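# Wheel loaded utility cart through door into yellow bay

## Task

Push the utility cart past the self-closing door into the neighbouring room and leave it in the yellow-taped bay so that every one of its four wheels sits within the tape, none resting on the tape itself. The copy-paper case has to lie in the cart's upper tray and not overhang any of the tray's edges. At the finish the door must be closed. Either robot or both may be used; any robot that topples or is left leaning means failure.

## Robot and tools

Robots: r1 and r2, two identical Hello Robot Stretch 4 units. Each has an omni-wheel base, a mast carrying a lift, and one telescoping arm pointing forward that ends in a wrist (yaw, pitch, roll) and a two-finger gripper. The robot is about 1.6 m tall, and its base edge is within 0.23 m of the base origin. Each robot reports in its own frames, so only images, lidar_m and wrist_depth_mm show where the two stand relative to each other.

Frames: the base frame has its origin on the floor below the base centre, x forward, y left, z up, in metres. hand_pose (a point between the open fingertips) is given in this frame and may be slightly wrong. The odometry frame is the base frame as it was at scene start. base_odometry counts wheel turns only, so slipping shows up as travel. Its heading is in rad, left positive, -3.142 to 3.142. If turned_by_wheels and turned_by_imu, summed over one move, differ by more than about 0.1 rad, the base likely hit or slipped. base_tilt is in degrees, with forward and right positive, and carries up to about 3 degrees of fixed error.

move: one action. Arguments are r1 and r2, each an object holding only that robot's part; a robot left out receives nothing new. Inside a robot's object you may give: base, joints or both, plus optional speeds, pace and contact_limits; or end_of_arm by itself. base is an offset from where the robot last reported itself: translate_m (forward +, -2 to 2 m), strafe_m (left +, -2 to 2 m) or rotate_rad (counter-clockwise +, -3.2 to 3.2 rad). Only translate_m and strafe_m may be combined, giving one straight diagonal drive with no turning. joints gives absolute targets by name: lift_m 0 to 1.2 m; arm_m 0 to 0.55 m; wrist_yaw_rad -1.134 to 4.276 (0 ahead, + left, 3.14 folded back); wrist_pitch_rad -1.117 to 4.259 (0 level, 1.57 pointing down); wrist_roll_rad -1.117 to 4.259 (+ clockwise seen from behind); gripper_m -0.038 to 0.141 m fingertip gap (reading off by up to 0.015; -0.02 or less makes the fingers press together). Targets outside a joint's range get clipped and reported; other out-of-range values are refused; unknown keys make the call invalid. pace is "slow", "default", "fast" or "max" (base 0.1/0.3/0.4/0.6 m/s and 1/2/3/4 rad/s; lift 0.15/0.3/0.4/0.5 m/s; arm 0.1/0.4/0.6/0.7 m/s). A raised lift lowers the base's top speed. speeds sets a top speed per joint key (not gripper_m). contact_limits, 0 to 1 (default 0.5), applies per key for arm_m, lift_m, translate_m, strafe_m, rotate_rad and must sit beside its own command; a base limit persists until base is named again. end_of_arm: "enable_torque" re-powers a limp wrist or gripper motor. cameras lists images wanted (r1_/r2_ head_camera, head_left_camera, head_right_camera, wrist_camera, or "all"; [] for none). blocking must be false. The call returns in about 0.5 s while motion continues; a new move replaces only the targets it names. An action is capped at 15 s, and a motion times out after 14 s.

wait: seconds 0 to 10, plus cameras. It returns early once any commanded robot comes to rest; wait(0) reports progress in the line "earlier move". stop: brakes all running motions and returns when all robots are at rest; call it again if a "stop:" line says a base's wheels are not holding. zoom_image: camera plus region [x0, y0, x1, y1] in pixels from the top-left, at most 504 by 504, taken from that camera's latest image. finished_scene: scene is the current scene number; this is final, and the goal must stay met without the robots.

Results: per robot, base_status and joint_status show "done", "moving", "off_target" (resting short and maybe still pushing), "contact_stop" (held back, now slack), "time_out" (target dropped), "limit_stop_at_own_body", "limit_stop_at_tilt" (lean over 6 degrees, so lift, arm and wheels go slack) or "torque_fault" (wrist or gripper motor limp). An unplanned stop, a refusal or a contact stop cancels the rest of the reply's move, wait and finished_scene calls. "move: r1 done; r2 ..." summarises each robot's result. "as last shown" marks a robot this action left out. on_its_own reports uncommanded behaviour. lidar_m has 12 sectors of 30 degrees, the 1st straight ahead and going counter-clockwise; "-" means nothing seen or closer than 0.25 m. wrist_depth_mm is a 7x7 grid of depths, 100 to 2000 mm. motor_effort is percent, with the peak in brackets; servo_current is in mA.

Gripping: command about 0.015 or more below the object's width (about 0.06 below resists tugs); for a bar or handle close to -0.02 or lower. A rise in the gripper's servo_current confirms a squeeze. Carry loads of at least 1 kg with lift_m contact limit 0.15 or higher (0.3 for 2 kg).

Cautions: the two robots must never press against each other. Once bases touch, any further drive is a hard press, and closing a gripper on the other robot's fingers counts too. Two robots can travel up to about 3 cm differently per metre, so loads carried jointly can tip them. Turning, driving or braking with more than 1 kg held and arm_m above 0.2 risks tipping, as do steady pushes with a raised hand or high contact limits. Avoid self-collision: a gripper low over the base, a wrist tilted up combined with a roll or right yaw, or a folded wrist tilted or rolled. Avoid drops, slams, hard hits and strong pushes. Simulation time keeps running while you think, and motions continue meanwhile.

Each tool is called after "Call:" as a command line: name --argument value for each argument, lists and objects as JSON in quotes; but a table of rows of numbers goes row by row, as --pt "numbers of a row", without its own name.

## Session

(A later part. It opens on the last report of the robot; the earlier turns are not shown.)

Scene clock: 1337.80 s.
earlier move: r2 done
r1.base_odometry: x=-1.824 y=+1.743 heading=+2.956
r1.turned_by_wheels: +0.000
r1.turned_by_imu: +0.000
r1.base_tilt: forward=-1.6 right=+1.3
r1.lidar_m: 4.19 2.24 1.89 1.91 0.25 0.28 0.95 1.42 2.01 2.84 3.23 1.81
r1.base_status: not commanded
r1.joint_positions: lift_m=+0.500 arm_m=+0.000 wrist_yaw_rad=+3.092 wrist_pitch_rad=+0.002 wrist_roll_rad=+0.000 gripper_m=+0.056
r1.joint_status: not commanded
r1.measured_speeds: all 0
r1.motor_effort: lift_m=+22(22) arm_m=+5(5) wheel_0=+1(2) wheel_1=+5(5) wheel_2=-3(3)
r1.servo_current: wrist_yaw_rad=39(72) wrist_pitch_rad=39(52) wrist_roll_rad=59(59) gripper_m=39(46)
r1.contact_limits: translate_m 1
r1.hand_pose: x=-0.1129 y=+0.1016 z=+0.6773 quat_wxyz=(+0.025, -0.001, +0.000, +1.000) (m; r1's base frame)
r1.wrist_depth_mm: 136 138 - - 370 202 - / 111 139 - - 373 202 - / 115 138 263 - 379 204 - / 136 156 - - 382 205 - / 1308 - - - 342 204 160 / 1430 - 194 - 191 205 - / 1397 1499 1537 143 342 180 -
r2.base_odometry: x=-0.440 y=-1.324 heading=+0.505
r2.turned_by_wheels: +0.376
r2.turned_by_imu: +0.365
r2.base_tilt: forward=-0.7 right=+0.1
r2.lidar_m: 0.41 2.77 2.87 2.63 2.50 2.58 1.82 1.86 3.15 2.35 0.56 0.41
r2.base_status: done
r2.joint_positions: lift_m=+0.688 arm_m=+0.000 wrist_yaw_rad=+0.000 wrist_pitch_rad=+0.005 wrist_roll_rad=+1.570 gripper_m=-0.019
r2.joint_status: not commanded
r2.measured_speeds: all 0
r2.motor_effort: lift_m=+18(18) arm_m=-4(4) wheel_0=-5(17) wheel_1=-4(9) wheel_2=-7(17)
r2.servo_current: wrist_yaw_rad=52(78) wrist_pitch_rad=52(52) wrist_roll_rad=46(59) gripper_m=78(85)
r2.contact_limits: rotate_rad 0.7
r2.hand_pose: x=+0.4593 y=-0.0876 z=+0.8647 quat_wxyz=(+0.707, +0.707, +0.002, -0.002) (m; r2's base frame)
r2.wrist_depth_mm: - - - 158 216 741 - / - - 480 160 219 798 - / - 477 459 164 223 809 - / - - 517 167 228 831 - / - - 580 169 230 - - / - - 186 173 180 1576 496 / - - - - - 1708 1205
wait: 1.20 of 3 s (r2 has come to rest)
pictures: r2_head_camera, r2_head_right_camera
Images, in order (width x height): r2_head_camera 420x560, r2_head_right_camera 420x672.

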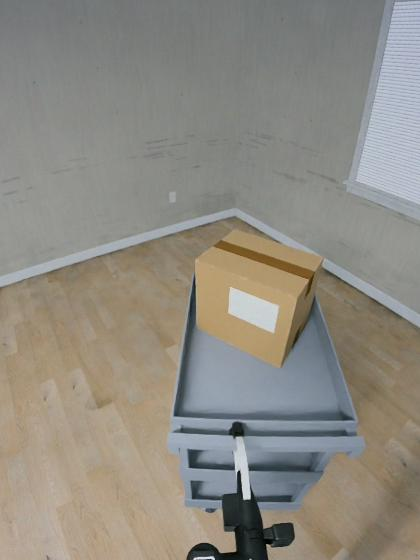

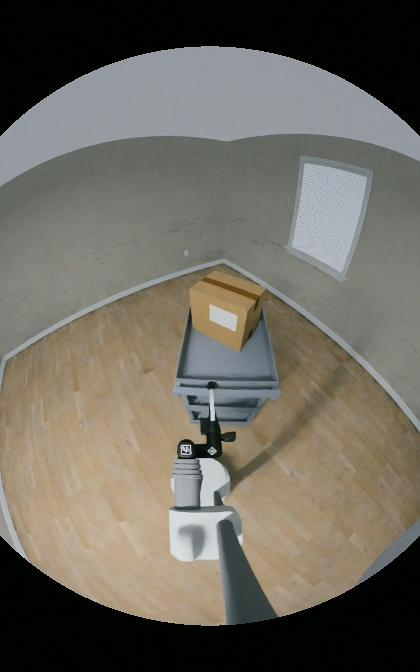

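Call:
move --blocking false --r2 '{"base":{"strafe_m":-0.1,"translate_m":-0.53},"pace":"slow","contact_limits":{"translate_m":0.7}}' --cameras '[]'

Call:
wait --seconds 7 --cameras '[]'

Call:
move --blocking false --r2 '{"base":{"rotate_rad":0.5},"pace":"slow","contact_limits":{"rotate_rad":0.7}}' --cameras '[]'

Call:
wait --seconds 3 --cameras '["r1_head_camera","r2_head_camera","r2_head_left_camera","r2_head_right_camera"]'

Scene clock: 1347.27 s.
move: r2 moving
r1: as last shown
r1.lidar_m: 4.17 2.25 1.90 1.90 0.25 0.28 0.93 1.41 2.04 2.84 3.23 1.78
r1.servo_current: wrist_yaw_rad=39(65) wrist_pitch_rad=46(46) wrist_roll_rad=46(59) gripper_m=39(46)
r1.contact_limits: translate_m 1
r1.wrist_depth_mm: 136 138 - - 373 202 - / 111 139 - - 375 202 - / 115 139 263 - 377 204 - / 136 155 - - 377 204 - / 1281 - - - 342 205 160 / 1430 - 193 - 191 204 - / 1397 1499 1499 143 342 180 -
r2.base_odometry: x=-0.450 y=-1.332 heading=+0.505
r2.turned_by_wheels: +0.000
r2.turned_by_imu: +0.000
r2.base_tilt: forward=-0.7 right=+0.1
r2.lidar_m: 0.41 2.77 2.86 2.64 2.50 2.61 1.82 1.85 3.12 2.34 2.25 0.40
r2.base_status: translate_m moving; strafe_m moving
r2.joint_positions: lift_m=+0.688 arm_m=+0.000 wrist_yaw_rad=+0.000 wrist_pitch_rad=+0.005 wrist_roll_rad=+1.570 gripper_m=-0.019
r2.joint_status: not commanded
r2.measured_speeds: translate_m=-0.049 strafe_m=-0.009 rotate_rad=-0.003 lift_m=+0.000 arm_m=+0.000 wrist_yaw_rad=+0.000 wrist_pitch_rad=+0.000 wrist_roll_rad=+0.000
r2.motor_effort: lift_m=+18(18) arm_m=-4(4) wheel_0=-1(12) wheel_1=-9(9) wheel_2=+10(12)
r2.servo_current: wrist_yaw_rad=46(52) wrist_pitch_rad=52(52) wrist_roll_rad=46(59) gripper_m=85(85)
r2.contact_limits: translate_m 0.7
r2.hand_pose: x=+0.4593 y=-0.0876 z=+0.8647 quat_wxyz=(+0.707, +0.707, +0.002, -0.002) (m; r2's base frame)
r2.wrist_depth_mm: - - - 158 215 691 - / - - 477 160 219 798 - / - 477 462 163 224 809 - / - - 512 167 227 831 - / - - 585 169 231 - - / - - 186 172 180 1576 492 / - - - - - 1661 1182
pictures: none
No camera images: "cameras" was empty.

Scene clock: 1353.43 s.
earlier move: r2 done
r1.base_odometry: x=-1.824 y=+1.743 heading=+2.956
r1.turned_by_wheels: +0.000
r1.turned_by_imu: +0.000
r1.base_tilt: forward=-1.6 right=+1.3
r1.lidar_m: 4.20 2.28 1.91 1.90 0.25 0.30 0.91 1.41 2.06 2.84 3.21 1.28
r1.base_status: not commanded
r1.joint_positions: lift_m=+0.500 arm_m=+0.000 wrist_yaw_rad=+3.092 wrist_pitch_rad=+0.002 wrist_roll_rad=+0.000 gripper_m=+0.056
r1.joint_status: not commanded
r1.measured_speeds: all 0
r1.motor_effort: lift_m=+22(22) arm_m=+5(5) wheel_0=+1(2) wheel_1=+5(6) wheel_2=-3(3)
r1.servo_current: wrist_yaw_rad=52(65) wrist_pitch_rad=46(52) wrist_roll_rad=52(65) gripper_m=46(52)
r1.contact_limits: translate_m 1
r1.hand_pose: x=-0.1129 y=+0.1016 z=+0.6773 quat_wxyz=(+0.025, -0.001, +0.000, +1.000) (m; r1's base frame)
r1.wrist_depth_mm: 136 138 - - 368 201 - / 111 138 - - 373 203 - / 115 139 263 - 379 204 - / 136 156 - - 382 205 - / 1308 - - - 342 206 161 / 1397 - 193 - 191 205 - / 1397 1499 1537 143 342 180 -
r2.base_odometry: x=-0.855 y=-1.668 heading=+0.505
r2.turned_by_wheels: +0.000
r2.turned_by_imu: +0.002
r2.base_tilt: forward=-0.6 right=+0.1
r2.lidar_m: 0.36 3.26 3.39 2.42 2.32 2.40 1.31 1.32 2.62 2.55 2.43 0.44
r2.base_status: done
r2.joint_positions: lift_m=+0.688 arm_m=+0.000 wrist_yaw_rad=+0.002 wrist_pitch_rad=+0.005 wrist_roll_rad=+1.570 gripper_m=-0.019
r2.joint_status: not commanded
r2.measured_speeds: all 0
r2.motor_effort: lift_m=+18(18) arm_m=-4(4) wheel_0=-3(12) wheel_1=-5(10) wheel_2=+8(14)
r2.servo_current: wrist_yaw_rad=52(65) wrist_pitch_rad=52(52) wrist_roll_rad=39(65) gripper_m=72(91)
r2.contact_limits: translate_m 0.7
r2.hand_pose: x=+0.4595 y=-0.0868 z=+0.8647 quat_wxyz=(+0.707, +0.707, +0.003, -0.001) (m; r2's base frame)
r2.wrist_depth_mm: - - - 192 256 1618 488 / - - - 189 250 1808 - / - - 549 184 246 - - / - - 488 181 241 831 - / - - 521 177 236 831 - / - - 186 173 179 - - / - - - - 226 1708 -
wait: 6.17 of 7 s (r2 has come to rest)
pictures: none
No camera images: "cameras" was empty.

Scene clock: 1353.93 s.
move: r2 moving
r1: as last shown
r1.lidar_m: 4.14 2.29 1.90 1.90 0.25 0.26 0.91 1.42 2.04 2.83 3.21 1.29
r1.motor_effort: lift_m=+22(22) arm_m=+5(5) wheel_0=+1(2) wheel_1=+5(5) wheel_2=-3(3)
r1.servo_current: wrist_yaw_rad=59(65) wrist_pitch_rad=39(46) wrist_roll_rad=33(59) gripper_m=39(52)
r1.contact_limits: translate_m 1
r1.wrist_depth_mm: 136 138 - - 370 200 - / 111 139 - - 373 202 - / 115 139 264 - 375 204 - / 136 156 - - 377 204 - / 1308 - - - 342 205 161 / 1430 - 194 - 191 205 - / 1397 1499 1537 143 342 180 -
r2.base_odometry: x=-0.855 y=-1.668 heading=+0.630
r2.turned_by_wheels: +0.124
r2.turned_by_imu: +0.120
r2.base_tilt: forward=-0.7 right=+0.1
r2.lidar_m: 0.40 3.27 3.00 2.34 2.32 2.49 1.29 1.43 2.72 2.47 2.42 0.43
r2.base_status: rotate_rad moving
r2.joint_positions: lift_m=+0.688 arm_m=+0.000 wrist_yaw_rad=-0.007 wrist_pitch_rad=+0.005 wrist_roll_rad=+1.570 gripper_m=-0.019
r2.joint_status: not commanded
r2.measured_speeds: translate_m=+0.001 strafe_m=+0.001 rotate_rad=+0.486 lift_m=+0.000 arm_m=+0.000 wrist_yaw_rad=+0.000 wrist_pitch_rad=+0.000 wrist_roll_rad=+0.000
r2.motor_effort: lift_m=+18(18) arm_m=-4(4) wheel_0=-9(13) wheel_1=-8(8) wheel_2=-13(14)
r2.servo_current: wrist_yaw_rad=46(59) wrist_pitch_rad=46(46) wrist_roll_rad=33(52) gripper_m=78(78)
r2.contact_limits: rotate_rad 0.7
r2.hand_pose: x=+0.4587 y=-0.0894 z=+0.8647 quat_wxyz=(+0.707, +0.707, -0.001, -0.004) (m; r2's base frame)
r2.wrist_depth_mm: - - - 175 236 1808 - / - - 647 175 236 778 - / - 492 469 174 235 842 - / - - 496 233 234 842 - / - - 549 173 233 831 - / - - 187 172 180 - - / - - - - 232 1576 492
pictures: none
No camera images: "cameras" was empty.

Scene clock: 1355.13 s.
earlier move: r2 done
r1.base_odometry: x=-1.824 y=+1.743 heading=+2.956
r1.turned_by_wheels: +0.000
r1.turned_by_imu: +0.000
r1.base_tilt: forward=-1.6 right=+1.3
r1.lidar_m: 4.18 2.24 1.91 1.89 0.25 0.29 0.91 1.42 2.05 2.83 3.20 1.29
r1.base_status: not commanded
r1.joint_positions: lift_m=+0.500 arm_m=+0.000 wrist_yaw_rad=+3.092 wrist_pitch_rad=+0.002 wrist_roll_rad=+0.000 gripper_m=+0.056
r1.joint_status: not commanded
r1.measured_speeds: all 0
r1.motor_effort: lift_m=+22(22) arm_m=+5(5) wheel_0=+1(2) wheel_1=+5(5) wheel_2=-3(3)
r1.servo_current: wrist_yaw_rad=59(65) wrist_pitch_rad=46(46) wrist_roll_rad=39(65) gripper_m=39(52)
r1.contact_limits: translate_m 1
r1.hand_pose: x=-0.1129 y=+0.1016 z=+0.6773 quat_wxyz=(+0.025, -0.001, +0.000, +1.000) (m; r1's base frame)
r1.wrist_depth_mm: 136 138 - - 370 201 - / 111 138 - - 373 202 - / 115 139 264 - 377 204 - / 137 156 - - 379 204 - / 1308 - - - 342 206 160 / 1397 - 193 - 191 206 - / 1430 1499 1537 143 343 180 -
r2.base_odometry: x=-0.855 y=-1.668 heading=+1.004
r2.turned_by_wheels: +0.374
r2.turned_by_imu: +0.364
r2.base_tilt: forward=-0.7 right=+0.1
r2.lidar_m: 0.44 3.36 2.44 2.33 2.40 1.33 1.32 2.60 2.56 2.42 0.37 0.35
r2.base_status: done
r2.joint_positions: lift_m=+0.688 arm_m=+0.000 wrist_yaw_rad=+0.000 wrist_pitch_rad=+0.005 wrist_roll_rad=+1.570 gripper_m=-0.019
r2.joint_status: not commanded
r2.measured_speeds: all 0
r2.motor_effort: lift_m=+18(18) arm_m=-4(5) wheel_0=-5(14) wheel_1=-5(9) wheel_2=-6(14)
r2.servo_current: wrist_yaw_rad=52(65) wrist_pitch_rad=46(52) wrist_roll_rad=52(52) gripper_m=78(85)
r2.contact_limits: rotate_rad 0.7
r2.hand_pose: x=+0.4593 y=-0.0875 z=+0.8647 quat_wxyz=(+0.707, +0.707, +0.002, -0.002) (m; r2's base frame)
r2.wrist_depth_mm: - 402 394 - 141 - - / - - 484 - 159 - - / - - - 103 173 - - / - - - 115 195 1464 492 / - - - 131 222 1618 1182 / - - 186 154 179 1499 1118 / - - - - 306 1537 1118
wait: 1.20 of 3 s (r2 has come to rest)
pictures: r1_head_camera, r2_head_camera, r2_head_left_camera, r2_head_right_camera
Images, in order (width x height): r1_head_camera 420x560, r2_head_camera 420x560, r2_head_left_camera 420x672, r2_head_right_camera 420x672.

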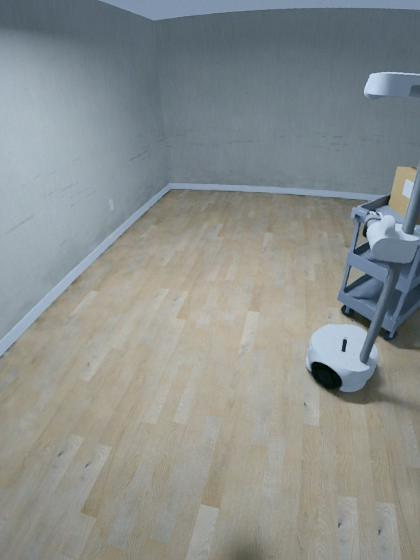

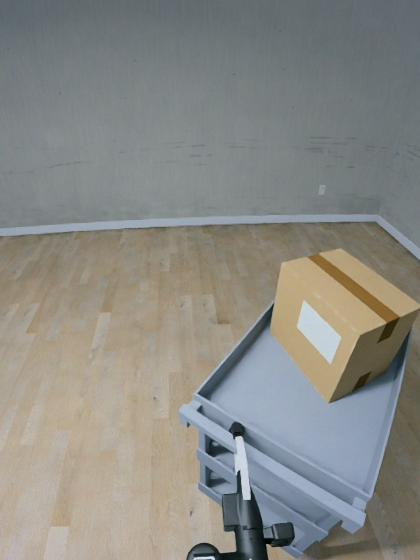

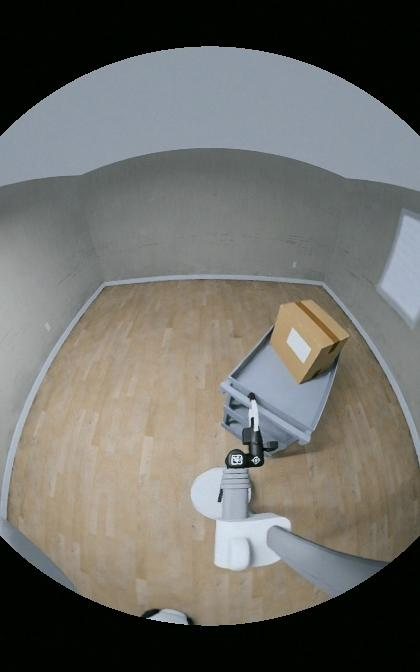

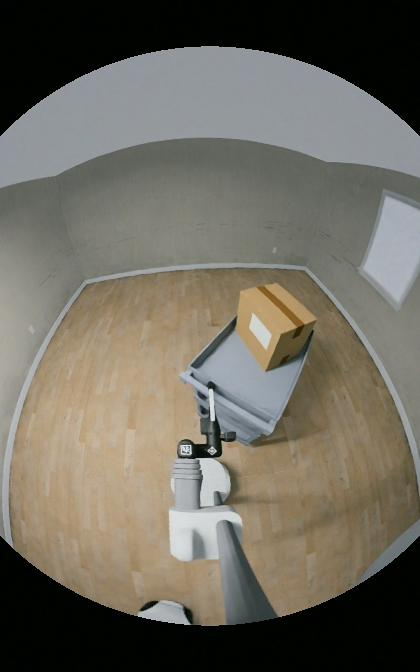

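Call:
move --blocking false --r2 '{"base":{"strafe_m":-0.06,"translate_m":-0.65},"pace":"slow","contact_limits":{"translate_m":0.6}}' --cameras '[]'

Call:
wait --seconds 8 --cameras '["r1_head_camera","r2_head_camera","r2_head_left_camera","r2_head_right_camera"]'

Scene clock: 1385.57 s.
move: r2 moving
r1: as last shown
r1.base_tilt: forward=-1.5 right=+1.3
r1.lidar_m: 4.18 2.27 1.90 1.91 0.25 0.31 0.89 1.43 2.06 2.80 3.22 1.26
r1.motor_effort: lift_m=+22(22) arm_m=+5(5) wheel_0=+1(2) wheel_1=+5(6) wheel_2=-3(3)
r1.servo_current: wrist_yaw_rad=46(65) wrist_pitch_rad=39(52) wrist_roll_rad=33(52) gripper_m=39(46)
r1.contact_limits: translate_m 1
r1.wrist_depth_mm: 136 138 - - 368 201 - / 111 139 - - 375 202 - / 115 139 264 - 377 204 - / 136 156 - - 382 205 - / 1308 - - - 342 205 161 / 1397 - 194 - 190 205 - / 1366 1499 1499 143 340 180 -
r2.base_odometry: x=-0.861 y=-1.679 heading=+1.004
r2.turned_by_wheels: +0.000
r2.turned_by_imu: +0.000
r2.base_tilt: forward=-0.7 right=+0.1
r2.lidar_m: 0.45 3.37 2.44 2.31 2.39 1.32 1.29 2.57 2.56 2.43 0.37 0.33
r2.base_status: translate_m moving; strafe_m moving
r2.joint_positions: lift_m=+0.688 arm_m=+0.000 wrist_yaw_rad=+0.000 wrist_pitch_rad=+0.005 wrist_roll_rad=+1.570 gripper_m=-0.019
r2.joint_status: not commanded
r2.measured_speeds: translate_m=-0.050 strafe_m=-0.005 rotate_rad=-0.001 lift_m=+0.000 arm_m=+0.000 wrist_yaw_rad=+0.000 wrist_pitch_rad=+0.000 wrist_roll_rad=+0.000
r2.motor_effort: lift_m=+18(18) arm_m=-4(4) wheel_0=-8(11) wheel_1=-9(9) wheel_2=+11(11)
r2.servo_current: wrist_yaw_rad=46(59) wrist_pitch_rad=39(52) wrist_roll_rad=39(59) gripper_m=78(85)
r2.contact_limits: translate_m 0.6
r2.hand_pose: x=+0.4593 y=-0.0875 z=+0.8647 quat_wxyz=(+0.707, +0.707, +0.002, -0.002) (m; r2's base frame)
r2.wrist_depth_mm: - 402 392 - 142 - - / - - 484 - 160 - - / - - - 102 175 - - / - - - 117 196 1464 496 / - - - 133 221 1576 1160 / - - 186 154 180 1464 1138 / - - - - 306 1576 1042
pictures: none
No camera images: "cameras" was empty.

Scene clock: 1392.87 s.
earlier move: r2 done
r1.base_odometry: x=-1.824 y=+1.743 heading=+2.956
r1.turned_by_wheels: +0.000
r1.turned_by_imu: +0.000
r1.base_tilt: forward=-1.6 right=+1.3
r1.lidar_m: 4.18 2.27 1.90 1.91 0.25 0.30 0.92 1.43 2.05 2.81 0.72 0.68
r1.base_status: not commanded
r1.joint_positions: lift_m=+0.500 arm_m=+0.000 wrist_yaw_rad=+3.092 wrist_pitch_rad=+0.002 wrist_roll_rad=+0.000 gripper_m=+0.056
r1.joint_status: not commanded
r1.measured_speeds: all 0
r1.motor_effort: lift_m=+22(22) arm_m=+5(5) wheel_0=+2(2) wheel_1=+5(6) wheel_2=-3(3)
r1.servo_current: wrist_yaw_rad=46(72) wrist_pitch_rad=39(52) wrist_roll_rad=39(78) gripper_m=39(46)
r1.contact_limits: translate_m 1
r1.hand_pose: x=-0.1129 y=+0.1016 z=+0.6773 quat_wxyz=(+0.025, -0.001, +0.000, +1.000) (m; r1's base frame)
r1.wrist_depth_mm: 136 138 - - 370 201 - / 111 139 - - 375 202 - / 115 139 264 - 379 204 - / 137 156 - - 379 205 - / 1308 - - - 342 204 160 / 1397 - 193 - 191 204 - / 1397 1576 1537 143 342 180 -
r2.base_odometry: x=-1.153 y=-2.248 heading=+1.004
r2.turned_by_wheels: +0.000
r2.turned_by_imu: +0.002
r2.base_tilt: forward=-0.7 right=+0.1
r2.lidar_m: 0.42 3.51 2.50 2.36 2.42 0.69 0.80 1.96 2.51 2.39 2.45 0.42
r2.base_status: done
r2.joint_positions: lift_m=+0.688 arm_m=+0.000 wrist_yaw_rad=+0.002 wrist_pitch_rad=+0.005 wrist_roll_rad=+1.570 gripper_m=-0.019
r2.joint_status: not commanded
r2.measured_speeds: all 0
r2.motor_effort: lift_m=+18(18) arm_m=-4(5) wheel_0=-3(11) wheel_1=-4(9) wheel_2=+7(12)
r2.servo_current: wrist_yaw_rad=46(59) wrist_pitch_rad=46(52) wrist_roll_rad=46(65) gripper_m=85(85)
r2.contact_limits: translate_m 0.6
r2.hand_pose: x=+0.4595 y=-0.0869 z=+0.8647 quat_wxyz=(+0.707, +0.707, +0.002, -0.001) (m; r2's base frame)
r2.wrist_depth_mm: - - - 164 224 707 - / - - 512 166 227 798 - / - 473 466 167 226 831 - / - - 508 229 229 831 - / - - 574 171 232 - - / - - 187 172 179 1618 504 / - - - - 236 1661 1160
wait: 7.30 of 8 s (r2 has come to rest)
pictures: r1_head_camera, r2_head_camera, r2_head_left_camera, r2_head_right_camera
Images, in order (width x height): r1_head_camera 420x560, r2_head_camera 420x560, r2_head_left_camera 420x672, r2_head_right_camera 420x672.

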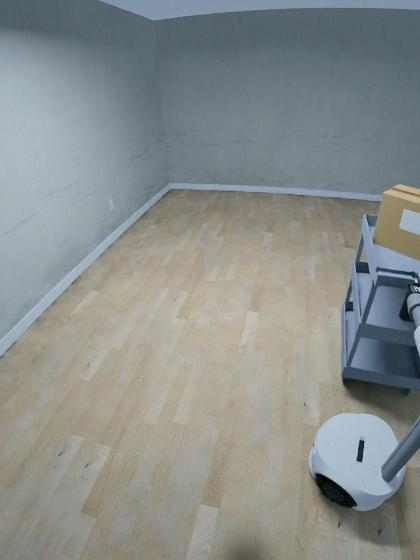

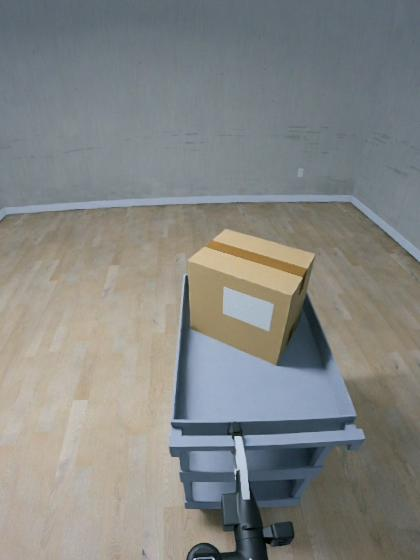

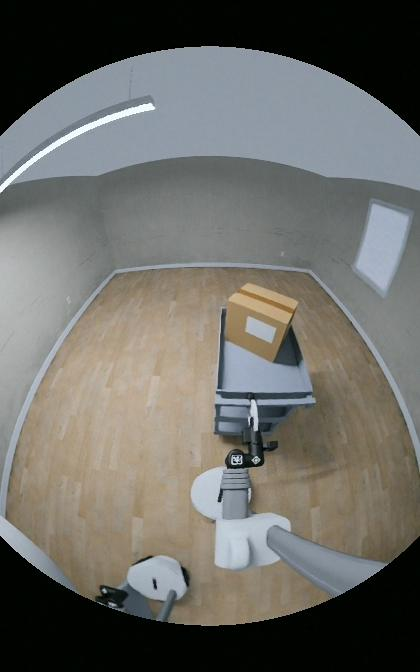

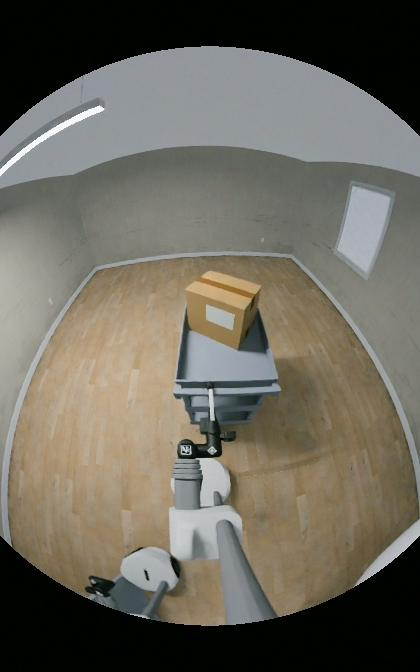

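Call:
move --blocking false --r2 '{"joints":{"gripper_m":0.065}}' --cameras '[]'

Call:
wait --seconds 2 --cameras '[]'

Call:
move --blocking false --r2 '{"base":{"strafe_m":-0.14,"translate_m":0.006},"pace":"slow","contact_limits":{"translate_m":0.4}}' --cameras '[]'

Call:
wait --seconds 3 --cameras '[]'

Call:
move --blocking false --r2 '{"base":{"rotate_rad":0.187},"pace":"slow","contact_limits":{"rotate_rad":0.4}}' --cameras '[]'

Call:
wait --seconds 3 --cameras '["r2_head_camera","r2_head_left_camera"]'

Scene clock: 1414.00 s.
move: r2 moving
r1: as last shown
r1.lidar_m: 4.17 2.25 1.91 1.89 0.25 0.28 0.90 1.44 2.04 2.83 0.73 0.70
r1.motor_effort: lift_m=+22(22) arm_m=+5(5) wheel_0=+1(2) wheel_1=+5(5) wheel_2=-3(3)
r1.servo_current: wrist_yaw_rad=46(65) wrist_pitch_rad=39(52) wrist_roll_rad=33(65) gripper_m=52(52)
r1.contact_limits: translate_m 1
r1.wrist_depth_mm: 136 138 - - 366 201 - / 111 138 - - 375 202 - / 115 139 264 - 375 204 - / 137 156 - - 382 204 - / 1281 - - - 343 205 161 / 1430 - 194 - 191 206 - / 1397 1537 1537 143 340 179 -
r2.base_odometry: x=-1.153 y=-2.248 heading=+1.004
r2.turned_by_wheels: +0.000
r2.turned_by_imu: +0.001
r2.base_tilt: forward=-0.7 right=+0.1
r2.lidar_m: 0.40 3.53 2.50 2.33 2.43 0.70 0.83 1.96 2.54 2.41 2.49 0.43
r2.base_status: not commanded
r2.joint_positions: lift_m=+0.688 arm_m=+0.000 wrist_yaw_rad=+0.002 wrist_pitch_rad=+0.005 wrist_roll_rad=+1.570 gripper_m=+0.005
r2.joint_status: gripper_m moving
r2.measured_speeds: all 0
r2.motor_effort: lift_m=+18(18) arm_m=-4(5) wheel_0=-3(3) wheel_1=-4(4) wheel_2=+7(7)
r2.servo_current: wrist_yaw_rad=52(52) wrist_pitch_rad=46(46) wrist_roll_rad=46(59) gripper_m=91(98)
r2.contact_limits: translate_m 0.6
r2.hand_pose: x=+0.4595 y=-0.0869 z=+0.8647 quat_wxyz=(+0.707, +0.707, +0.002, -0.001) (m; r2's base frame)
r2.wrist_depth_mm: - - - 168 226 699 - / - - 517 170 230 798 - / - 477 469 172 232 831 - / - - 517 232 234 842 - / - - 580 175 236 - - / - - 189 176 182 1618 508 / - - - - - 1661 1160
pictures: none
No camera images: "cameras" was empty.

Scene clock: 1415.10 s.
earlier move: r2 done
r1.base_odometry: x=-1.824 y=+1.743 heading=+2.956
r1.turned_by_wheels: +0.000
r1.turned_by_imu: +0.000
r1.base_tilt: forward=-1.6 right=+1.2
r1.lidar_m: 4.18 2.27 1.88 1.89 0.25 0.30 0.92 1.46 2.03 2.83 0.73 0.68
r1.base_status: not commanded
r1.joint_positions: lift_m=+0.500 arm_m=+0.000 wrist_yaw_rad=+3.092 wrist_pitch_rad=+0.002 wrist_roll_rad=+0.000 gripper_m=+0.056
r1.joint_status: not commanded
r1.measured_speeds: all 0
r1.motor_effort: lift_m=+22(22) arm_m=+5(5) wheel_0=+1(2) wheel_1=+5(5) wheel_2=-3(3)
r1.servo_current: wrist_yaw_rad=59(65) wrist_pitch_rad=39(52) wrist_roll_rad=46(72) gripper_m=39(52)
r1.contact_limits: translate_m 1
r1.hand_pose: x=-0.1129 y=+0.1016 z=+0.6773 quat_wxyz=(+0.025, -0.001, +0.000, +1.000) (m; r1's base frame)
r1.wrist_depth_mm: 136 138 - - 368 201 - / 111 138 - - 375 202 - / 115 139 263 - 375 203 - / 136 156 - - 382 204 - / 1281 - - - 342 206 161 / 1366 - 194 - 191 204 - / 1430 1499 1499 143 340 179 -
r2.base_odometry: x=-1.153 y=-2.248 heading=+1.004
r2.turned_by_wheels: +0.000
r2.turned_by_imu: +0.000
r2.base_tilt: forward=-0.7 right=+0.0
r2.lidar_m: 0.41 3.50 2.49 2.35 2.43 0.68 0.82 1.98 2.53 2.39 2.46 0.43
r2.base_status: not commanded
r2.joint_positions: lift_m=+0.688 arm_m=+0.000 wrist_yaw_rad=+0.002 wrist_pitch_rad=+0.004 wrist_roll_rad=+1.570 gripper_m=+0.065
r2.joint_status: all done
r2.measured_speeds: all 0
r2.motor_effort: lift_m=+17(18) arm_m=-4(5) wheel_0=-2(3) wheel_1=-4(4) wheel_2=+6(7)
r2.servo_current: wrist_yaw_rad=52(65) wrist_pitch_rad=39(52) wrist_roll_rad=46(59) gripper_m=52(117)
r2.contact_limits: translate_m 0.6
r2.hand_pose: x=+0.4595 y=-0.0869 z=+0.8651 quat_wxyz=(+0.707, +0.707, +0.002, -0.001) (m; r2's base frame)
r2.wrist_depth_mm: - - - 177 236 1708 - / - - 544 179 237 - - / - - 477 181 240 - - / - - 530 183 244 - - / - - 569 185 245 - - / - - 198 186 188 1708 508 / - - - - 250 1618 1182
wait: 1.10 of 2 s (r2 has come to rest)
pictures: none
No camera images: "cameras" was empty.

Scene clock: 1415.60 s.
move: r2 moving
r1: as last shown
r1.base_tilt: forward=-1.6 right=+1.3
r1.lidar_m: 4.18 2.28 1.89 1.90 0.25 0.29 0.92 1.44 2.02 2.85 0.70 0.70
r1.motor_effort: lift_m=+22(22) arm_m=+5(5) wheel_0=+2(2) wheel_1=+5(5) wheel_2=-3(3)
r1.servo_current: wrist_yaw_rad=46(59) wrist_pitch_rad=46(46) wrist_roll_rad=59(59) gripper_m=39(46)
r1.contact_limits: translate_m 1
r1.wrist_depth_mm: 136 138 - - 370 201 - / 111 139 - - 370 202 - / 115 139 264 - 377 203 - / 136 156 - - 384 206 - / 1308 - - - 340 204 160 / 1397 - 194 - 190 205 - / 1366 1499 1537 143 340 179 -
r2.base_odometry: x=-1.142 y=-2.256 heading=+1.004
r2.turned_by_wheels: +0.000
r2.turned_by_imu: +0.000
r2.base_tilt: forward=-0.6 right=+0.1
r2.lidar_m: 0.41 3.56 2.49 2.37 2.40 0.70 0.82 1.92 2.53 2.39 2.47 0.44
r2.base_status: translate_m moving; strafe_m moving
r2.joint_positions: lift_m=+0.688 arm_m=+0.000 wrist_yaw_rad=+0.002 wrist_pitch_rad=+0.004 wrist_roll_rad=+1.570 gripper_m=+0.065
r2.joint_status: not commanded
r2.measured_speeds: translate_m=+0.002 strafe_m=-0.055 rotate_rad=+0.004 lift_m=+0.000 arm_m=+0.000 wrist_yaw_rad=+0.000 wrist_pitch_rad=+0.000 wrist_roll_rad=+0.000
r2.motor_effort: lift_m=+17(17) arm_m=-4(5) wheel_0=+5(10) wheel_1=-7(9) wheel_2=-7(7)
r2.servo_current: wrist_yaw_rad=46(52) wrist_pitch_rad=39(52) wrist_roll_rad=46(52) gripper_m=52(52)
r2.contact_limits: translate_m 0.4
r2.hand_pose: x=+0.4595 y=-0.0869 z=+0.8651 quat_wxyz=(+0.707, +0.707, +0.002, -0.001) (m; r2's base frame)
r2.wrist_depth_mm: - - - 176 235 1661 - / - - 559 178 236 - - / - - 469 180 240 - - / - - 517 182 242 842 - / - - 564 184 244 - - / - - 197 185 191 1756 - / - - - - - 1756 1182
pictures: none
No camera images: "cameras" was empty.

Scene clock: 1417.67 s.
earlier move: r2 done
r1.base_odometry: x=-1.824 y=+1.743 heading=+2.956
r1.turned_by_wheels: +0.000
r1.turned_by_imu: +0.000
r1.base_tilt: forward=-1.6 right=+1.3
r1.lidar_m: 4.16 2.27 1.91 1.89 0.25 0.28 0.93 1.46 2.03 2.85 0.76 0.75
r1.base_status: not commanded
r1.joint_positions: lift_m=+0.500 arm_m=+0.000 wrist_yaw_rad=+3.092 wrist_pitch_rad=+0.002 wrist_roll_rad=+0.000 gripper_m=+0.056
r1.joint_status: not commanded
r1.measured_speeds: all 0
r1.motor_effort: lift_m=+22(22) arm_m=+5(5) wheel_0=+1(2) wheel_1=+5(5) wheel_2=-3(3)
r1.servo_current: wrist_yaw_rad=65(72) wrist_pitch_rad=46(52) wrist_roll_rad=52(65) gripper_m=39(52)
r1.contact_limits: translate_m 1
r1.hand_pose: x=-0.1129 y=+0.1016 z=+0.6773 quat_wxyz=(+0.025, -0.001, +0.000, +1.000) (m; r1's base frame)
r1.wrist_depth_mm: 136 138 - - 370 200 - / 111 139 - - 373 202 - / 115 139 263 - 377 204 - / 136 156 - - 384 205 - / 1281 - - - 342 205 161 / 1430 - 193 - 191 204 - / 1397 1537 1537 143 342 179 -
r2.base_odometry: x=-1.032 y=-2.319 heading=+1.004
r2.turned_by_wheels: +0.000
r2.turned_by_imu: +0.000
r2.base_tilt: forward=-0.7 right=+0.1
r2.lidar_m: 0.41 0.43 2.63 2.49 0.98 0.76 1.94 1.93 2.40 2.26 2.32 0.44
r2.base_status: done
r2.joint_positions: lift_m=+0.688 arm_m=+0.000 wrist_yaw_rad=+0.002 wrist_pitch_rad=+0.004 wrist_roll_rad=+1.570 gripper_m=+0.065
r2.joint_status: not commanded
r2.measured_speeds: all 0
r2.motor_effort: lift_m=+17(17) arm_m=-4(5) wheel_0=+5(10) wheel_1=-3(9) wheel_2=-7(8)
r2.servo_current: wrist_yaw_rad=46(59) wrist_pitch_rad=39(52) wrist_roll_rad=52(65) gripper_m=52(59)
r2.contact_limits: translate_m 0.4
r2.hand_pose: x=+0.4595 y=-0.0869 z=+0.8651 quat_wxyz=(+0.707, +0.707, +0.002, -0.001) (m; r2's base frame)
r2.wrist_depth_mm: - - - 174 191 1366 1098 / - - - 177 235 1397 415 / - - 627 179 237 - - / - - 504 181 241 842 - / - - 488 183 245 842 - / - - 198 186 191 - - / - - 647 - - 1863 -
wait: 2.07 of 3 s (r2 has come to rest)
pictures: none
No camera images: "cameras" was empty.

Scene clock: 1418.17 s.
move: r2 moving
r1: as last shown
r1.lidar_m: 4.17 2.28 1.91 1.91 0.25 0.30 0.89 1.43 2.01 2.83 0.76 0.76
r1.motor_effort: lift_m=+22(22) arm_m=+5(5) wheel_0=+2(2) wheel_1=+5(5) wheel_2=-3(3)
r1.servo_current: wrist_yaw_rad=39(59) wrist_pitch_rad=39(52) wrist_roll_rad=52(65) gripper_m=33(46)
r1.contact_limits: translate_m 1
r1.wrist_depth_mm: 136 138 - - 366 201 - / 111 139 - - 373 203 - / 115 139 264 - 375 204 - / 136 156 - - 377 206 - / 1336 - - - 340 205 161 / 1397 - 194 - 191 205 - / 1430 1537 1499 143 342 179 -
r2.base_odometry: x=-1.032 y=-2.319 heading=+1.125
r2.turned_by_wheels: +0.121
r2.turned_by_imu: +0.118
r2.base_tilt: forward=-0.7 right=+0.1
r2.lidar_m: 0.43 0.49 2.56 2.47 0.79 0.77 1.92 2.03 2.30 2.24 2.40 0.40
r2.base_status: rotate_rad moving
r2.joint_positions: lift_m=+0.688 arm_m=+0.000 wrist_yaw_rad=+0.000 wrist_pitch_rad=+0.004 wrist_roll_rad=+1.570 gripper_m=+0.065
r2.joint_status: not commanded
r2.measured_speeds: translate_m=+0.003 strafe_m=+0.000 rotate_rad=+0.386 lift_m=+0.000 arm_m=+0.000 wrist_yaw_rad=+0.000 wrist_pitch_rad=+0.000 wrist_roll_rad=+0.000
r2.motor_effort: lift_m=+17(17) arm_m=-4(4) wheel_0=-3(7) wheel_1=-5(8) wheel_2=-9(11)
r2.servo_current: wrist_yaw_rad=33(52) wrist_pitch_rad=46(46) wrist_roll_rad=46(52) gripper_m=46(59)
r2.contact_limits: rotate_rad 0.4
r2.hand_pose: x=+0.4593 y=-0.0875 z=+0.8651 quat_wxyz=(+0.707, +0.707, +0.001, -0.002) (m; r2's base frame)
r2.wrist_depth_mm: - - - 161 216 1576 1098 / - - 597 164 223 768 - / - - 480 171 229 - - / - - 492 177 236 866 - / - - 549 182 243 - - / - - 198 186 191 - - / - - - - - 1618 496
pictures: none
No camera images: "cameras" was empty.

Scene clock: 1418.83 s.
earlier move: r2 done
r1.base_odometry: x=-1.824 y=+1.743 heading=+2.956
r1.turned_by_wheels: +0.000
r1.turned_by_imu: +0.000
r1.base_tilt: forward=-1.6 right=+1.2
r1.lidar_m: 4.18 2.28 1.91 1.89 0.25 0.28 0.90 1.44 2.00 2.84 0.77 0.77
r1.base_status: not commanded
r1.joint_positions: lift_m=+0.500 arm_m=+0.000 wrist_yaw_rad=+3.092 wrist_pitch_rad=+0.002 wrist_roll_rad=+0.000 gripper_m=+0.056
r1.joint_status: not commanded
r1.measured_speeds: all 0
r1.motor_effort: lift_m=+22(22) arm_m=+5(5) wheel_0=+1(2) wheel_1=+5(6) wheel_2=-3(3)
r1.servo_current: wrist_yaw_rad=52(72) wrist_pitch_rad=46(52) wrist_roll_rad=65(65) gripper_m=39(46)
r1.contact_limits: translate_m 1
r1.hand_pose: x=-0.1129 y=+0.1016 z=+0.6773 quat_wxyz=(+0.025, -0.001, +0.000, +1.000) (m; r1's base frame)
r1.wrist_depth_mm: 136 138 - - 366 201 - / 111 139 - - 373 202 - / 115 139 264 - 377 203 - / 137 156 - - 379 204 - / 1308 - - - 342 204 160 / 1366 - 195 - 191 205 - / 1397 1499 1537 143 340 179 -
r2.base_odometry: x=-1.032 y=-2.319 heading=+1.190
r2.turned_by_wheels: +0.065
r2.turned_by_imu: +0.063
r2.base_tilt: forward=-0.7 right=+0.0
r2.lidar_m: 0.43 0.49 2.52 2.47 0.79 0.78 1.92 2.05 2.30 2.26 2.48 0.42
r2.base_status: done
r2.joint_positions: lift_m=+0.688 arm_m=+0.000 wrist_yaw_rad=+0.000 wrist_pitch_rad=+0.004 wrist_roll_rad=+1.570 gripper_m=+0.065
r2.joint_status: not commanded
r2.measured_speeds: all 0
r2.motor_effort: lift_m=+17(17) arm_m=-4(5) wheel_0=-2(7) wheel_1=-5(8) wheel_2=-5(11)
r2.servo_current: wrist_yaw_rad=33(52) wrist_pitch_rad=39(52) wrist_roll_rad=46(52) gripper_m=46(59)
r2.contact_limits: rotate_rad 0.4
r2.hand_pose: x=+0.4593 y=-0.0875 z=+0.8651 quat_wxyz=(+0.707, +0.707, +0.001, -0.002) (m; r2's base frame)
r2.wrist_depth_mm: - - - 153 207 - - / - - 484 159 216 778 - / - 480 459 165 223 - - / - - 530 174 234 - - / - - 609 181 242 - - / - - 198 185 192 1756 517 / - - - - - 1618 1182
wait: 0.67 of 3 s (r2 has come to rest)
pictures: r2_head_camera, r2_head_left_camera
Images, in order (width x height): r2_head_camera 420x560, r2_head_left_camera 420x672.

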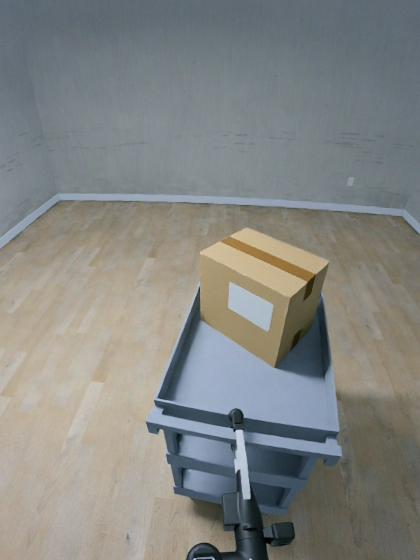

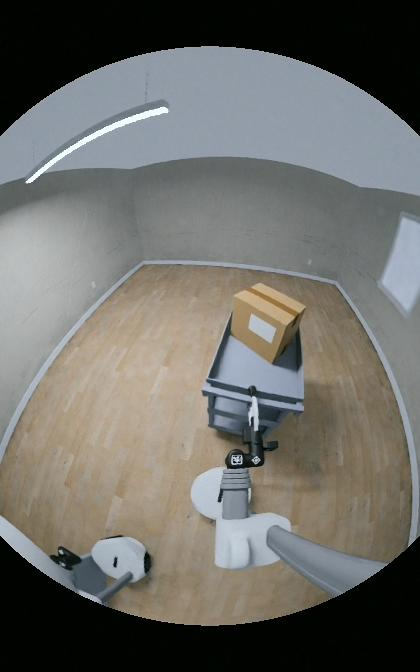

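Call:
move --r2 '{"joints":{"gripper_m":-0.02}}' --blocking false --cameras '[]'

Call:
wait --seconds 2 --cameras '["r2_head_camera","r2_head_left_camera","r2_head_right_camera","r1_head_camera"]'

Scene clock: 1447.93 s.
move: r2 moving
r1: as last shown
r1.base_tilt: forward=-1.6 right=+1.3
r1.lidar_m: 4.16 2.27 1.90 1.90 0.25 0.28 0.94 1.45 2.01 2.83 0.77 0.77
r1.motor_effort: lift_m=+22(22) arm_m=+5(5) wheel_0=+1(2) wheel_1=+5(5) wheel_2=-3(3)
r1.servo_current: wrist_yaw_rad=46(52) wrist_pitch_rad=46(52) wrist_roll_rad=52(65) gripper_m=39(46)
r1.contact_limits: translate_m 1
r1.wrist_depth_mm: 136 138 - - 368 201 - / 111 139 - - 373 203 - / 115 139 264 - 375 204 - / 136 156 - - 382 205 - / 1308 - - - 343 206 161 / 1397 - 193 - 191 205 - / 1397 1537 1537 143 342 179 -
r2.base_odometry: x=-1.032 y=-2.319 heading=+1.190
r2.turned_by_wheels: +0.000
r2.turned_by_imu: +0.000
r2.base_tilt: forward=-0.7 right=+0.1
r2.lidar_m: 0.42 0.50 2.52 2.49 0.81 0.77 1.93 2.06 2.26 2.22 2.46 0.42
r2.base_status: not commanded
r2.joint_positions: lift_m=+0.688 arm_m=+0.000 wrist_yaw_rad=+0.000 wrist_pitch_rad=+0.004 wrist_roll_rad=+1.570 gripper_m=+0.046
r2.joint_status: gripper_m moving
r2.measured_speeds: all 0
r2.motor_effort: lift_m=+17(17) arm_m=-4(5) wheel_0=-3(3) wheel_1=-5(5) wheel_2=-5(6)
r2.servo_current: wrist_yaw_rad=46(52) wrist_pitch_rad=46(46) wrist_roll_rad=39(59) gripper_m=117(117)
r2.contact_limits: rotate_rad 0.4
r2.hand_pose: x=+0.4593 y=-0.0875 z=+0.8651 quat_wxyz=(+0.707, +0.707, +0.001, -0.002) (m; r2's base frame)
r2.wrist_depth_mm: - - - 153 207 - - / - - 488 159 215 778 - / - 484 455 165 224 - - / - - 530 174 234 - - / - - 609 182 242 - - / - - 196 185 190 1756 517 / - - - - - 1921 1182
pictures: none
No camera images: "cameras" was empty.

Scene clock: 1449.03 s.
earlier move: r2 done
r1.base_odometry: x=-1.824 y=+1.743 heading=+2.956
r1.turned_by_wheels: +0.000
r1.turned_by_imu: +0.000
r1.base_tilt: forward=-1.6 right=+1.2
r1.lidar_m: 4.20 2.28 1.90 1.91 0.25 0.29 0.92 1.45 2.04 2.83 0.75 0.78
r1.base_status: not commanded
r1.joint_positions: lift_m=+0.500 arm_m=+0.000 wrist_yaw_rad=+3.092 wrist_pitch_rad=+0.002 wrist_roll_rad=+0.000 gripper_m=+0.056
r1.joint_status: not commanded
r1.measured_speeds: all 0
r1.motor_effort: lift_m=+22(22) arm_m=+5(5) wheel_0=+0(2) wheel_1=+5(6) wheel_2=-3(3)
r1.servo_current: wrist_yaw_rad=59(65) wrist_pitch_rad=39(52) wrist_roll_rad=65(65) gripper_m=39(52)
r1.contact_limits: translate_m 1
r1.hand_pose: x=-0.1129 y=+0.1016 z=+0.6773 quat_wxyz=(+0.025, -0.001, +0.000, +1.000) (m; r1's base frame)
r1.wrist_depth_mm: 136 138 - - 370 201 - / 111 138 - - 375 202 - / 116 139 263 - 377 203 - / 136 156 - - 382 205 - / 1308 - - - 343 206 160 / 1430 - 194 - 191 205 - / 1430 1499 1537 143 340 179 -
r2.base_odometry: x=-1.032 y=-2.318 heading=+1.190
r2.turned_by_wheels: +0.000
r2.turned_by_imu: +0.000
r2.base_tilt: forward=-0.7 right=+0.1
r2.lidar_m: 0.42 0.50 2.53 2.48 0.79 0.76 1.92 2.05 2.29 2.25 2.48 0.42
r2.base_status: not commanded
r2.joint_positions: lift_m=+0.688 arm_m=+0.000 wrist_yaw_rad=+0.000 wrist_pitch_rad=+0.004 wrist_roll_rad=+1.570 gripper_m=-0.019
r2.joint_status: all done
r2.measured_speeds: all 0
r2.motor_effort: lift_m=+17(17) arm_m=-4(5) wheel_0=-2(3) wheel_1=-5(5) wheel_2=-4(6)
r2.servo_current: wrist_yaw_rad=33(52) wrist_pitch_rad=39(52) wrist_roll_rad=46(65) gripper_m=104(247)
r2.contact_limits: rotate_rad 0.4
r2.hand_pose: x=+0.4593 y=-0.0875 z=+0.8651 quat_wxyz=(+0.707, +0.707, +0.001, -0.002) (m; r2's base frame)
r2.wrist_depth_mm: - - - 144 199 - - / - - 473 150 206 778 - / - 459 449 154 214 - - / - - 517 161 224 831 - / - - 615 169 234 - - / - - 187 176 179 1756 512 / - - - - - 1618 462
wait: 1.10 of 2 s (r2 has come to rest)
pictures: r1_head_camera, r2_head_camera, r2_head_left_camera, r2_head_right_camera
Images, in order (width x height): r1_head_camera 420x560, r2_head_camera 420x560, r2_head_left_camera 420x672, r2_head_right_camera 420x672.

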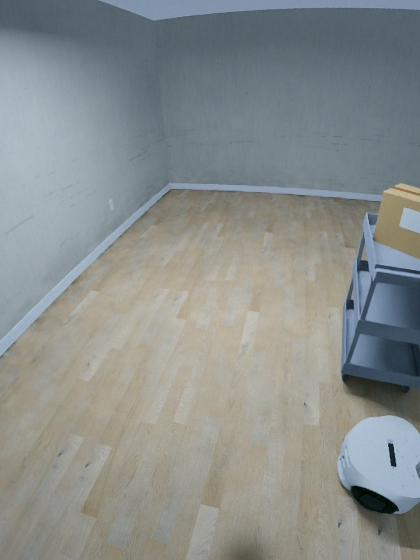

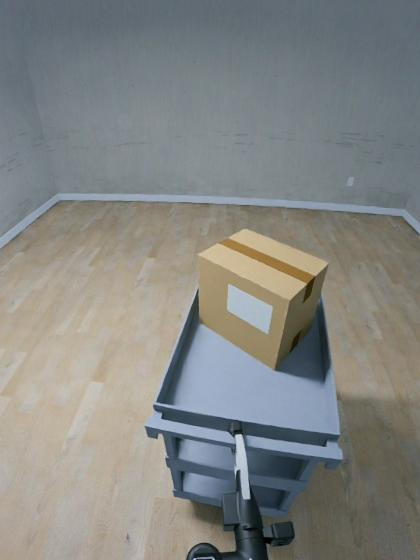

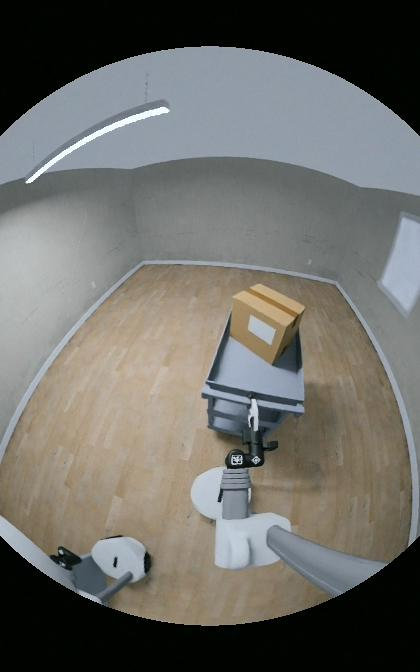

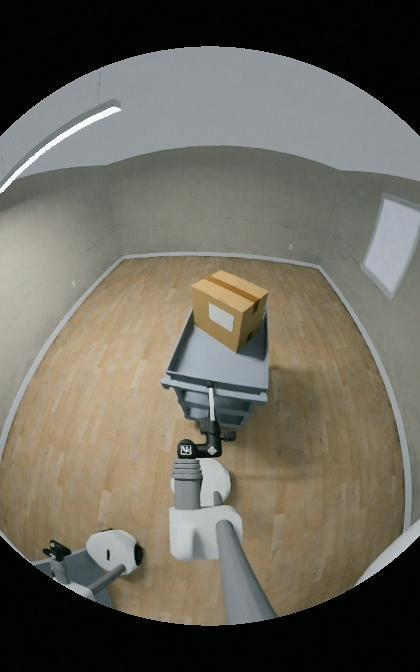

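Call:
move --r2 '{"base":{"translate_m":-0.298,"strafe_m":0.035},"pace":"slow","contact_limits":{"translate_m":0.5}}' --blocking false --cameras '[]'

Call:
wait --seconds 6 --cameras '["r2_head_camera","r2_head_left_camera","r1_head_camera"]'

Scene clock: 1462.83 s.
move: r2 moving
r1: as last shown
r1.base_tilt: forward=-1.6 right=+1.3
r1.lidar_m: 4.16 2.27 1.90 1.88 0.25 0.30 0.92 1.42 2.03 2.84 0.75 0.75
r1.motor_effort: lift_m=+22(22) arm_m=+5(5) wheel_0=+1(2) wheel_1=+5(5) wheel_2=-3(3)
r1.servo_current: wrist_yaw_rad=46(65) wrist_pitch_rad=39(52) wrist_roll_rad=59(59) gripper_m=39(52)
r1.contact_limits: translate_m 1
r1.wrist_depth_mm: 136 138 - - 366 201 - / 111 139 - - 373 202 - / 115 139 264 - 377 203 - / 136 156 - - 382 204 - / 1308 - - - 343 204 161 / 1366 - 193 - 191 206 - / 1430 1537 1537 143 342 179 -
r2.base_odometry: x=-1.038 y=-2.329 heading=+1.190
r2.turned_by_wheels: +0.000
r2.turned_by_imu: +0.000
r2.base_tilt: forward=-0.7 right=+0.1
r2.lidar_m: 0.42 0.49 2.53 2.49 0.78 0.77 1.90 2.07 2.31 2.25 2.46 0.41
r2.base_status: translate_m moving; strafe_m moving
r2.joint_positions: lift_m=+0.688 arm_m=+0.000 wrist_yaw_rad=+0.000 wrist_pitch_rad=+0.004 wrist_roll_rad=+1.570 gripper_m=-0.019
r2.joint_status: not commanded
r2.measured_speeds: translate_m=-0.048 strafe_m=+0.005 rotate_rad=+0.002 lift_m=+0.000 arm_m=+0.000 wrist_yaw_rad=+0.000 wrist_pitch_rad=+0.000 wrist_roll_rad=+0.000
r2.motor_effort: lift_m=+17(17) arm_m=-4(5) wheel_0=-12(12) wheel_1=-6(8) wheel_2=+10(10)
r2.servo_current: wrist_yaw_rad=52(59) wrist_pitch_rad=39(52) wrist_roll_rad=46(52) gripper_m=104(117)
r2.contact_limits: translate_m 0.5
r2.hand_pose: x=+0.4593 y=-0.0875 z=+0.8651 quat_wxyz=(+0.707, +0.707, +0.001, -0.002) (m; r2's base frame)
r2.wrist_depth_mm: - - - 146 200 - - / - - 473 151 208 778 - / - 459 449 156 216 - - / - - 517 163 225 842 - / - - 615 170 234 - - / - - 186 177 180 1618 521 / - - - - - 1618 469
pictures: none
No camera images: "cameras" was empty.

Scene clock: 1466.60 s.
earlier move: r2 done
r1.base_odometry: x=-1.824 y=+1.743 heading=+2.956
r1.turned_by_wheels: +0.000
r1.turned_by_imu: +0.000
r1.base_tilt: forward=-1.6 right=+1.2
r1.lidar_m: 4.18 2.26 1.89 1.90 0.25 0.29 0.90 1.45 2.02 0.67 0.53 0.96
r1.base_status: not commanded
r1.joint_positions: lift_m=+0.500 arm_m=+0.000 wrist_yaw_rad=+3.092 wrist_pitch_rad=+0.002 wrist_roll_rad=+0.000 gripper_m=+0.056
r1.joint_status: not commanded
r1.measured_speeds: all 0
r1.motor_effort: lift_m=+22(22) arm_m=+5(5) wheel_0=+2(2) wheel_1=+5(6) wheel_2=-3(3)
r1.servo_current: wrist_yaw_rad=46(72) wrist_pitch_rad=46(52) wrist_roll_rad=39(65) gripper_m=39(52)
r1.contact_limits: translate_m 1
r1.hand_pose: x=-0.1129 y=+0.1016 z=+0.6773 quat_wxyz=(+0.025, -0.001, +0.000, +1.000) (m; r1's base frame)
r1.wrist_depth_mm: 136 138 - - 366 202 - / 112 138 - - 373 202 - / 115 139 263 - 377 204 - / 137 156 - - 379 204 - / 1308 - - - 342 205 161 / 1397 - 194 - 191 204 - / 1430 1499 1499 143 340 179 -
r2.base_odometry: x=-1.176 y=-2.582 heading=+1.190
r2.turned_by_wheels: +0.000
r2.turned_by_imu: +0.001
r2.base_tilt: forward=-0.7 right=+0.1
r2.lidar_m: 0.37 0.41 2.52 2.48 0.55 0.64 1.63 1.70 2.27 2.24 2.48 0.41
r2.base_status: done
r2.joint_positions: lift_m=+0.688 arm_m=+0.000 wrist_yaw_rad=+0.000 wrist_pitch_rad=+0.004 wrist_roll_rad=+1.570 gripper_m=-0.019
r2.joint_status: not commanded
r2.measured_speeds: all 0
r2.motor_effort: lift_m=+17(17) arm_m=-4(5) wheel_0=-4(12) wheel_1=-5(8) wheel_2=+7(12)
r2.servo_current: wrist_yaw_rad=33(59) wrist_pitch_rad=39(52) wrist_roll_rad=52(65) gripper_m=98(117)
r2.contact_limits: translate_m 0.5
r2.hand_pose: x=+0.4593 y=-0.0875 z=+0.8651 quat_wxyz=(+0.707, +0.707, +0.001, -0.002) (m; r2's base frame)
r2.wrist_depth_mm: - - - 179 240 1618 1205 / - - - 178 239 1618 - / - - 564 178 237 820 - / - - 469 236 236 854 - / - - 508 176 236 842 - / - - 188 175 181 - - / - - - - 234 1661 -
wait: 3.77 of 6 s (r2 has come to rest)
pictures: r1_head_camera, r2_head_camera, r2_head_left_camera
Images, in order (width x height): r1_head_camera 420x560, r2_head_camera 420x560, r2_head_left_camera 420x672.

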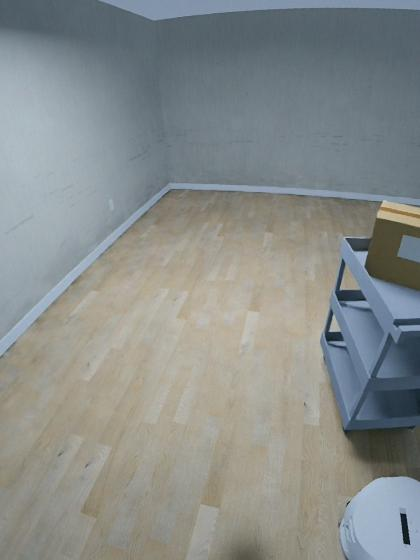

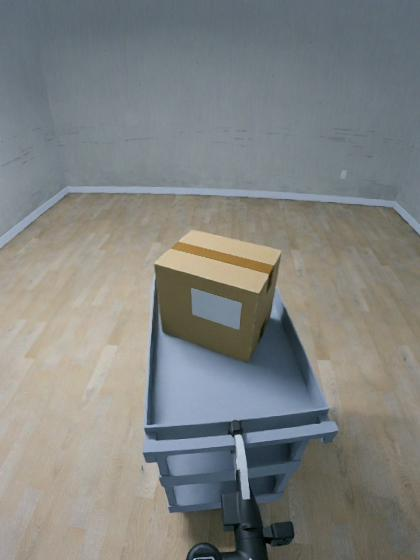

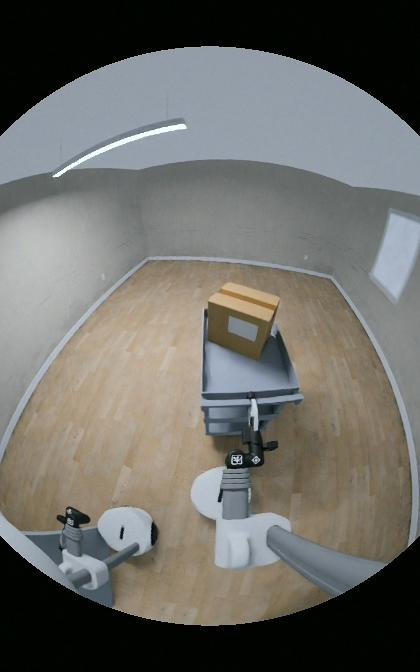

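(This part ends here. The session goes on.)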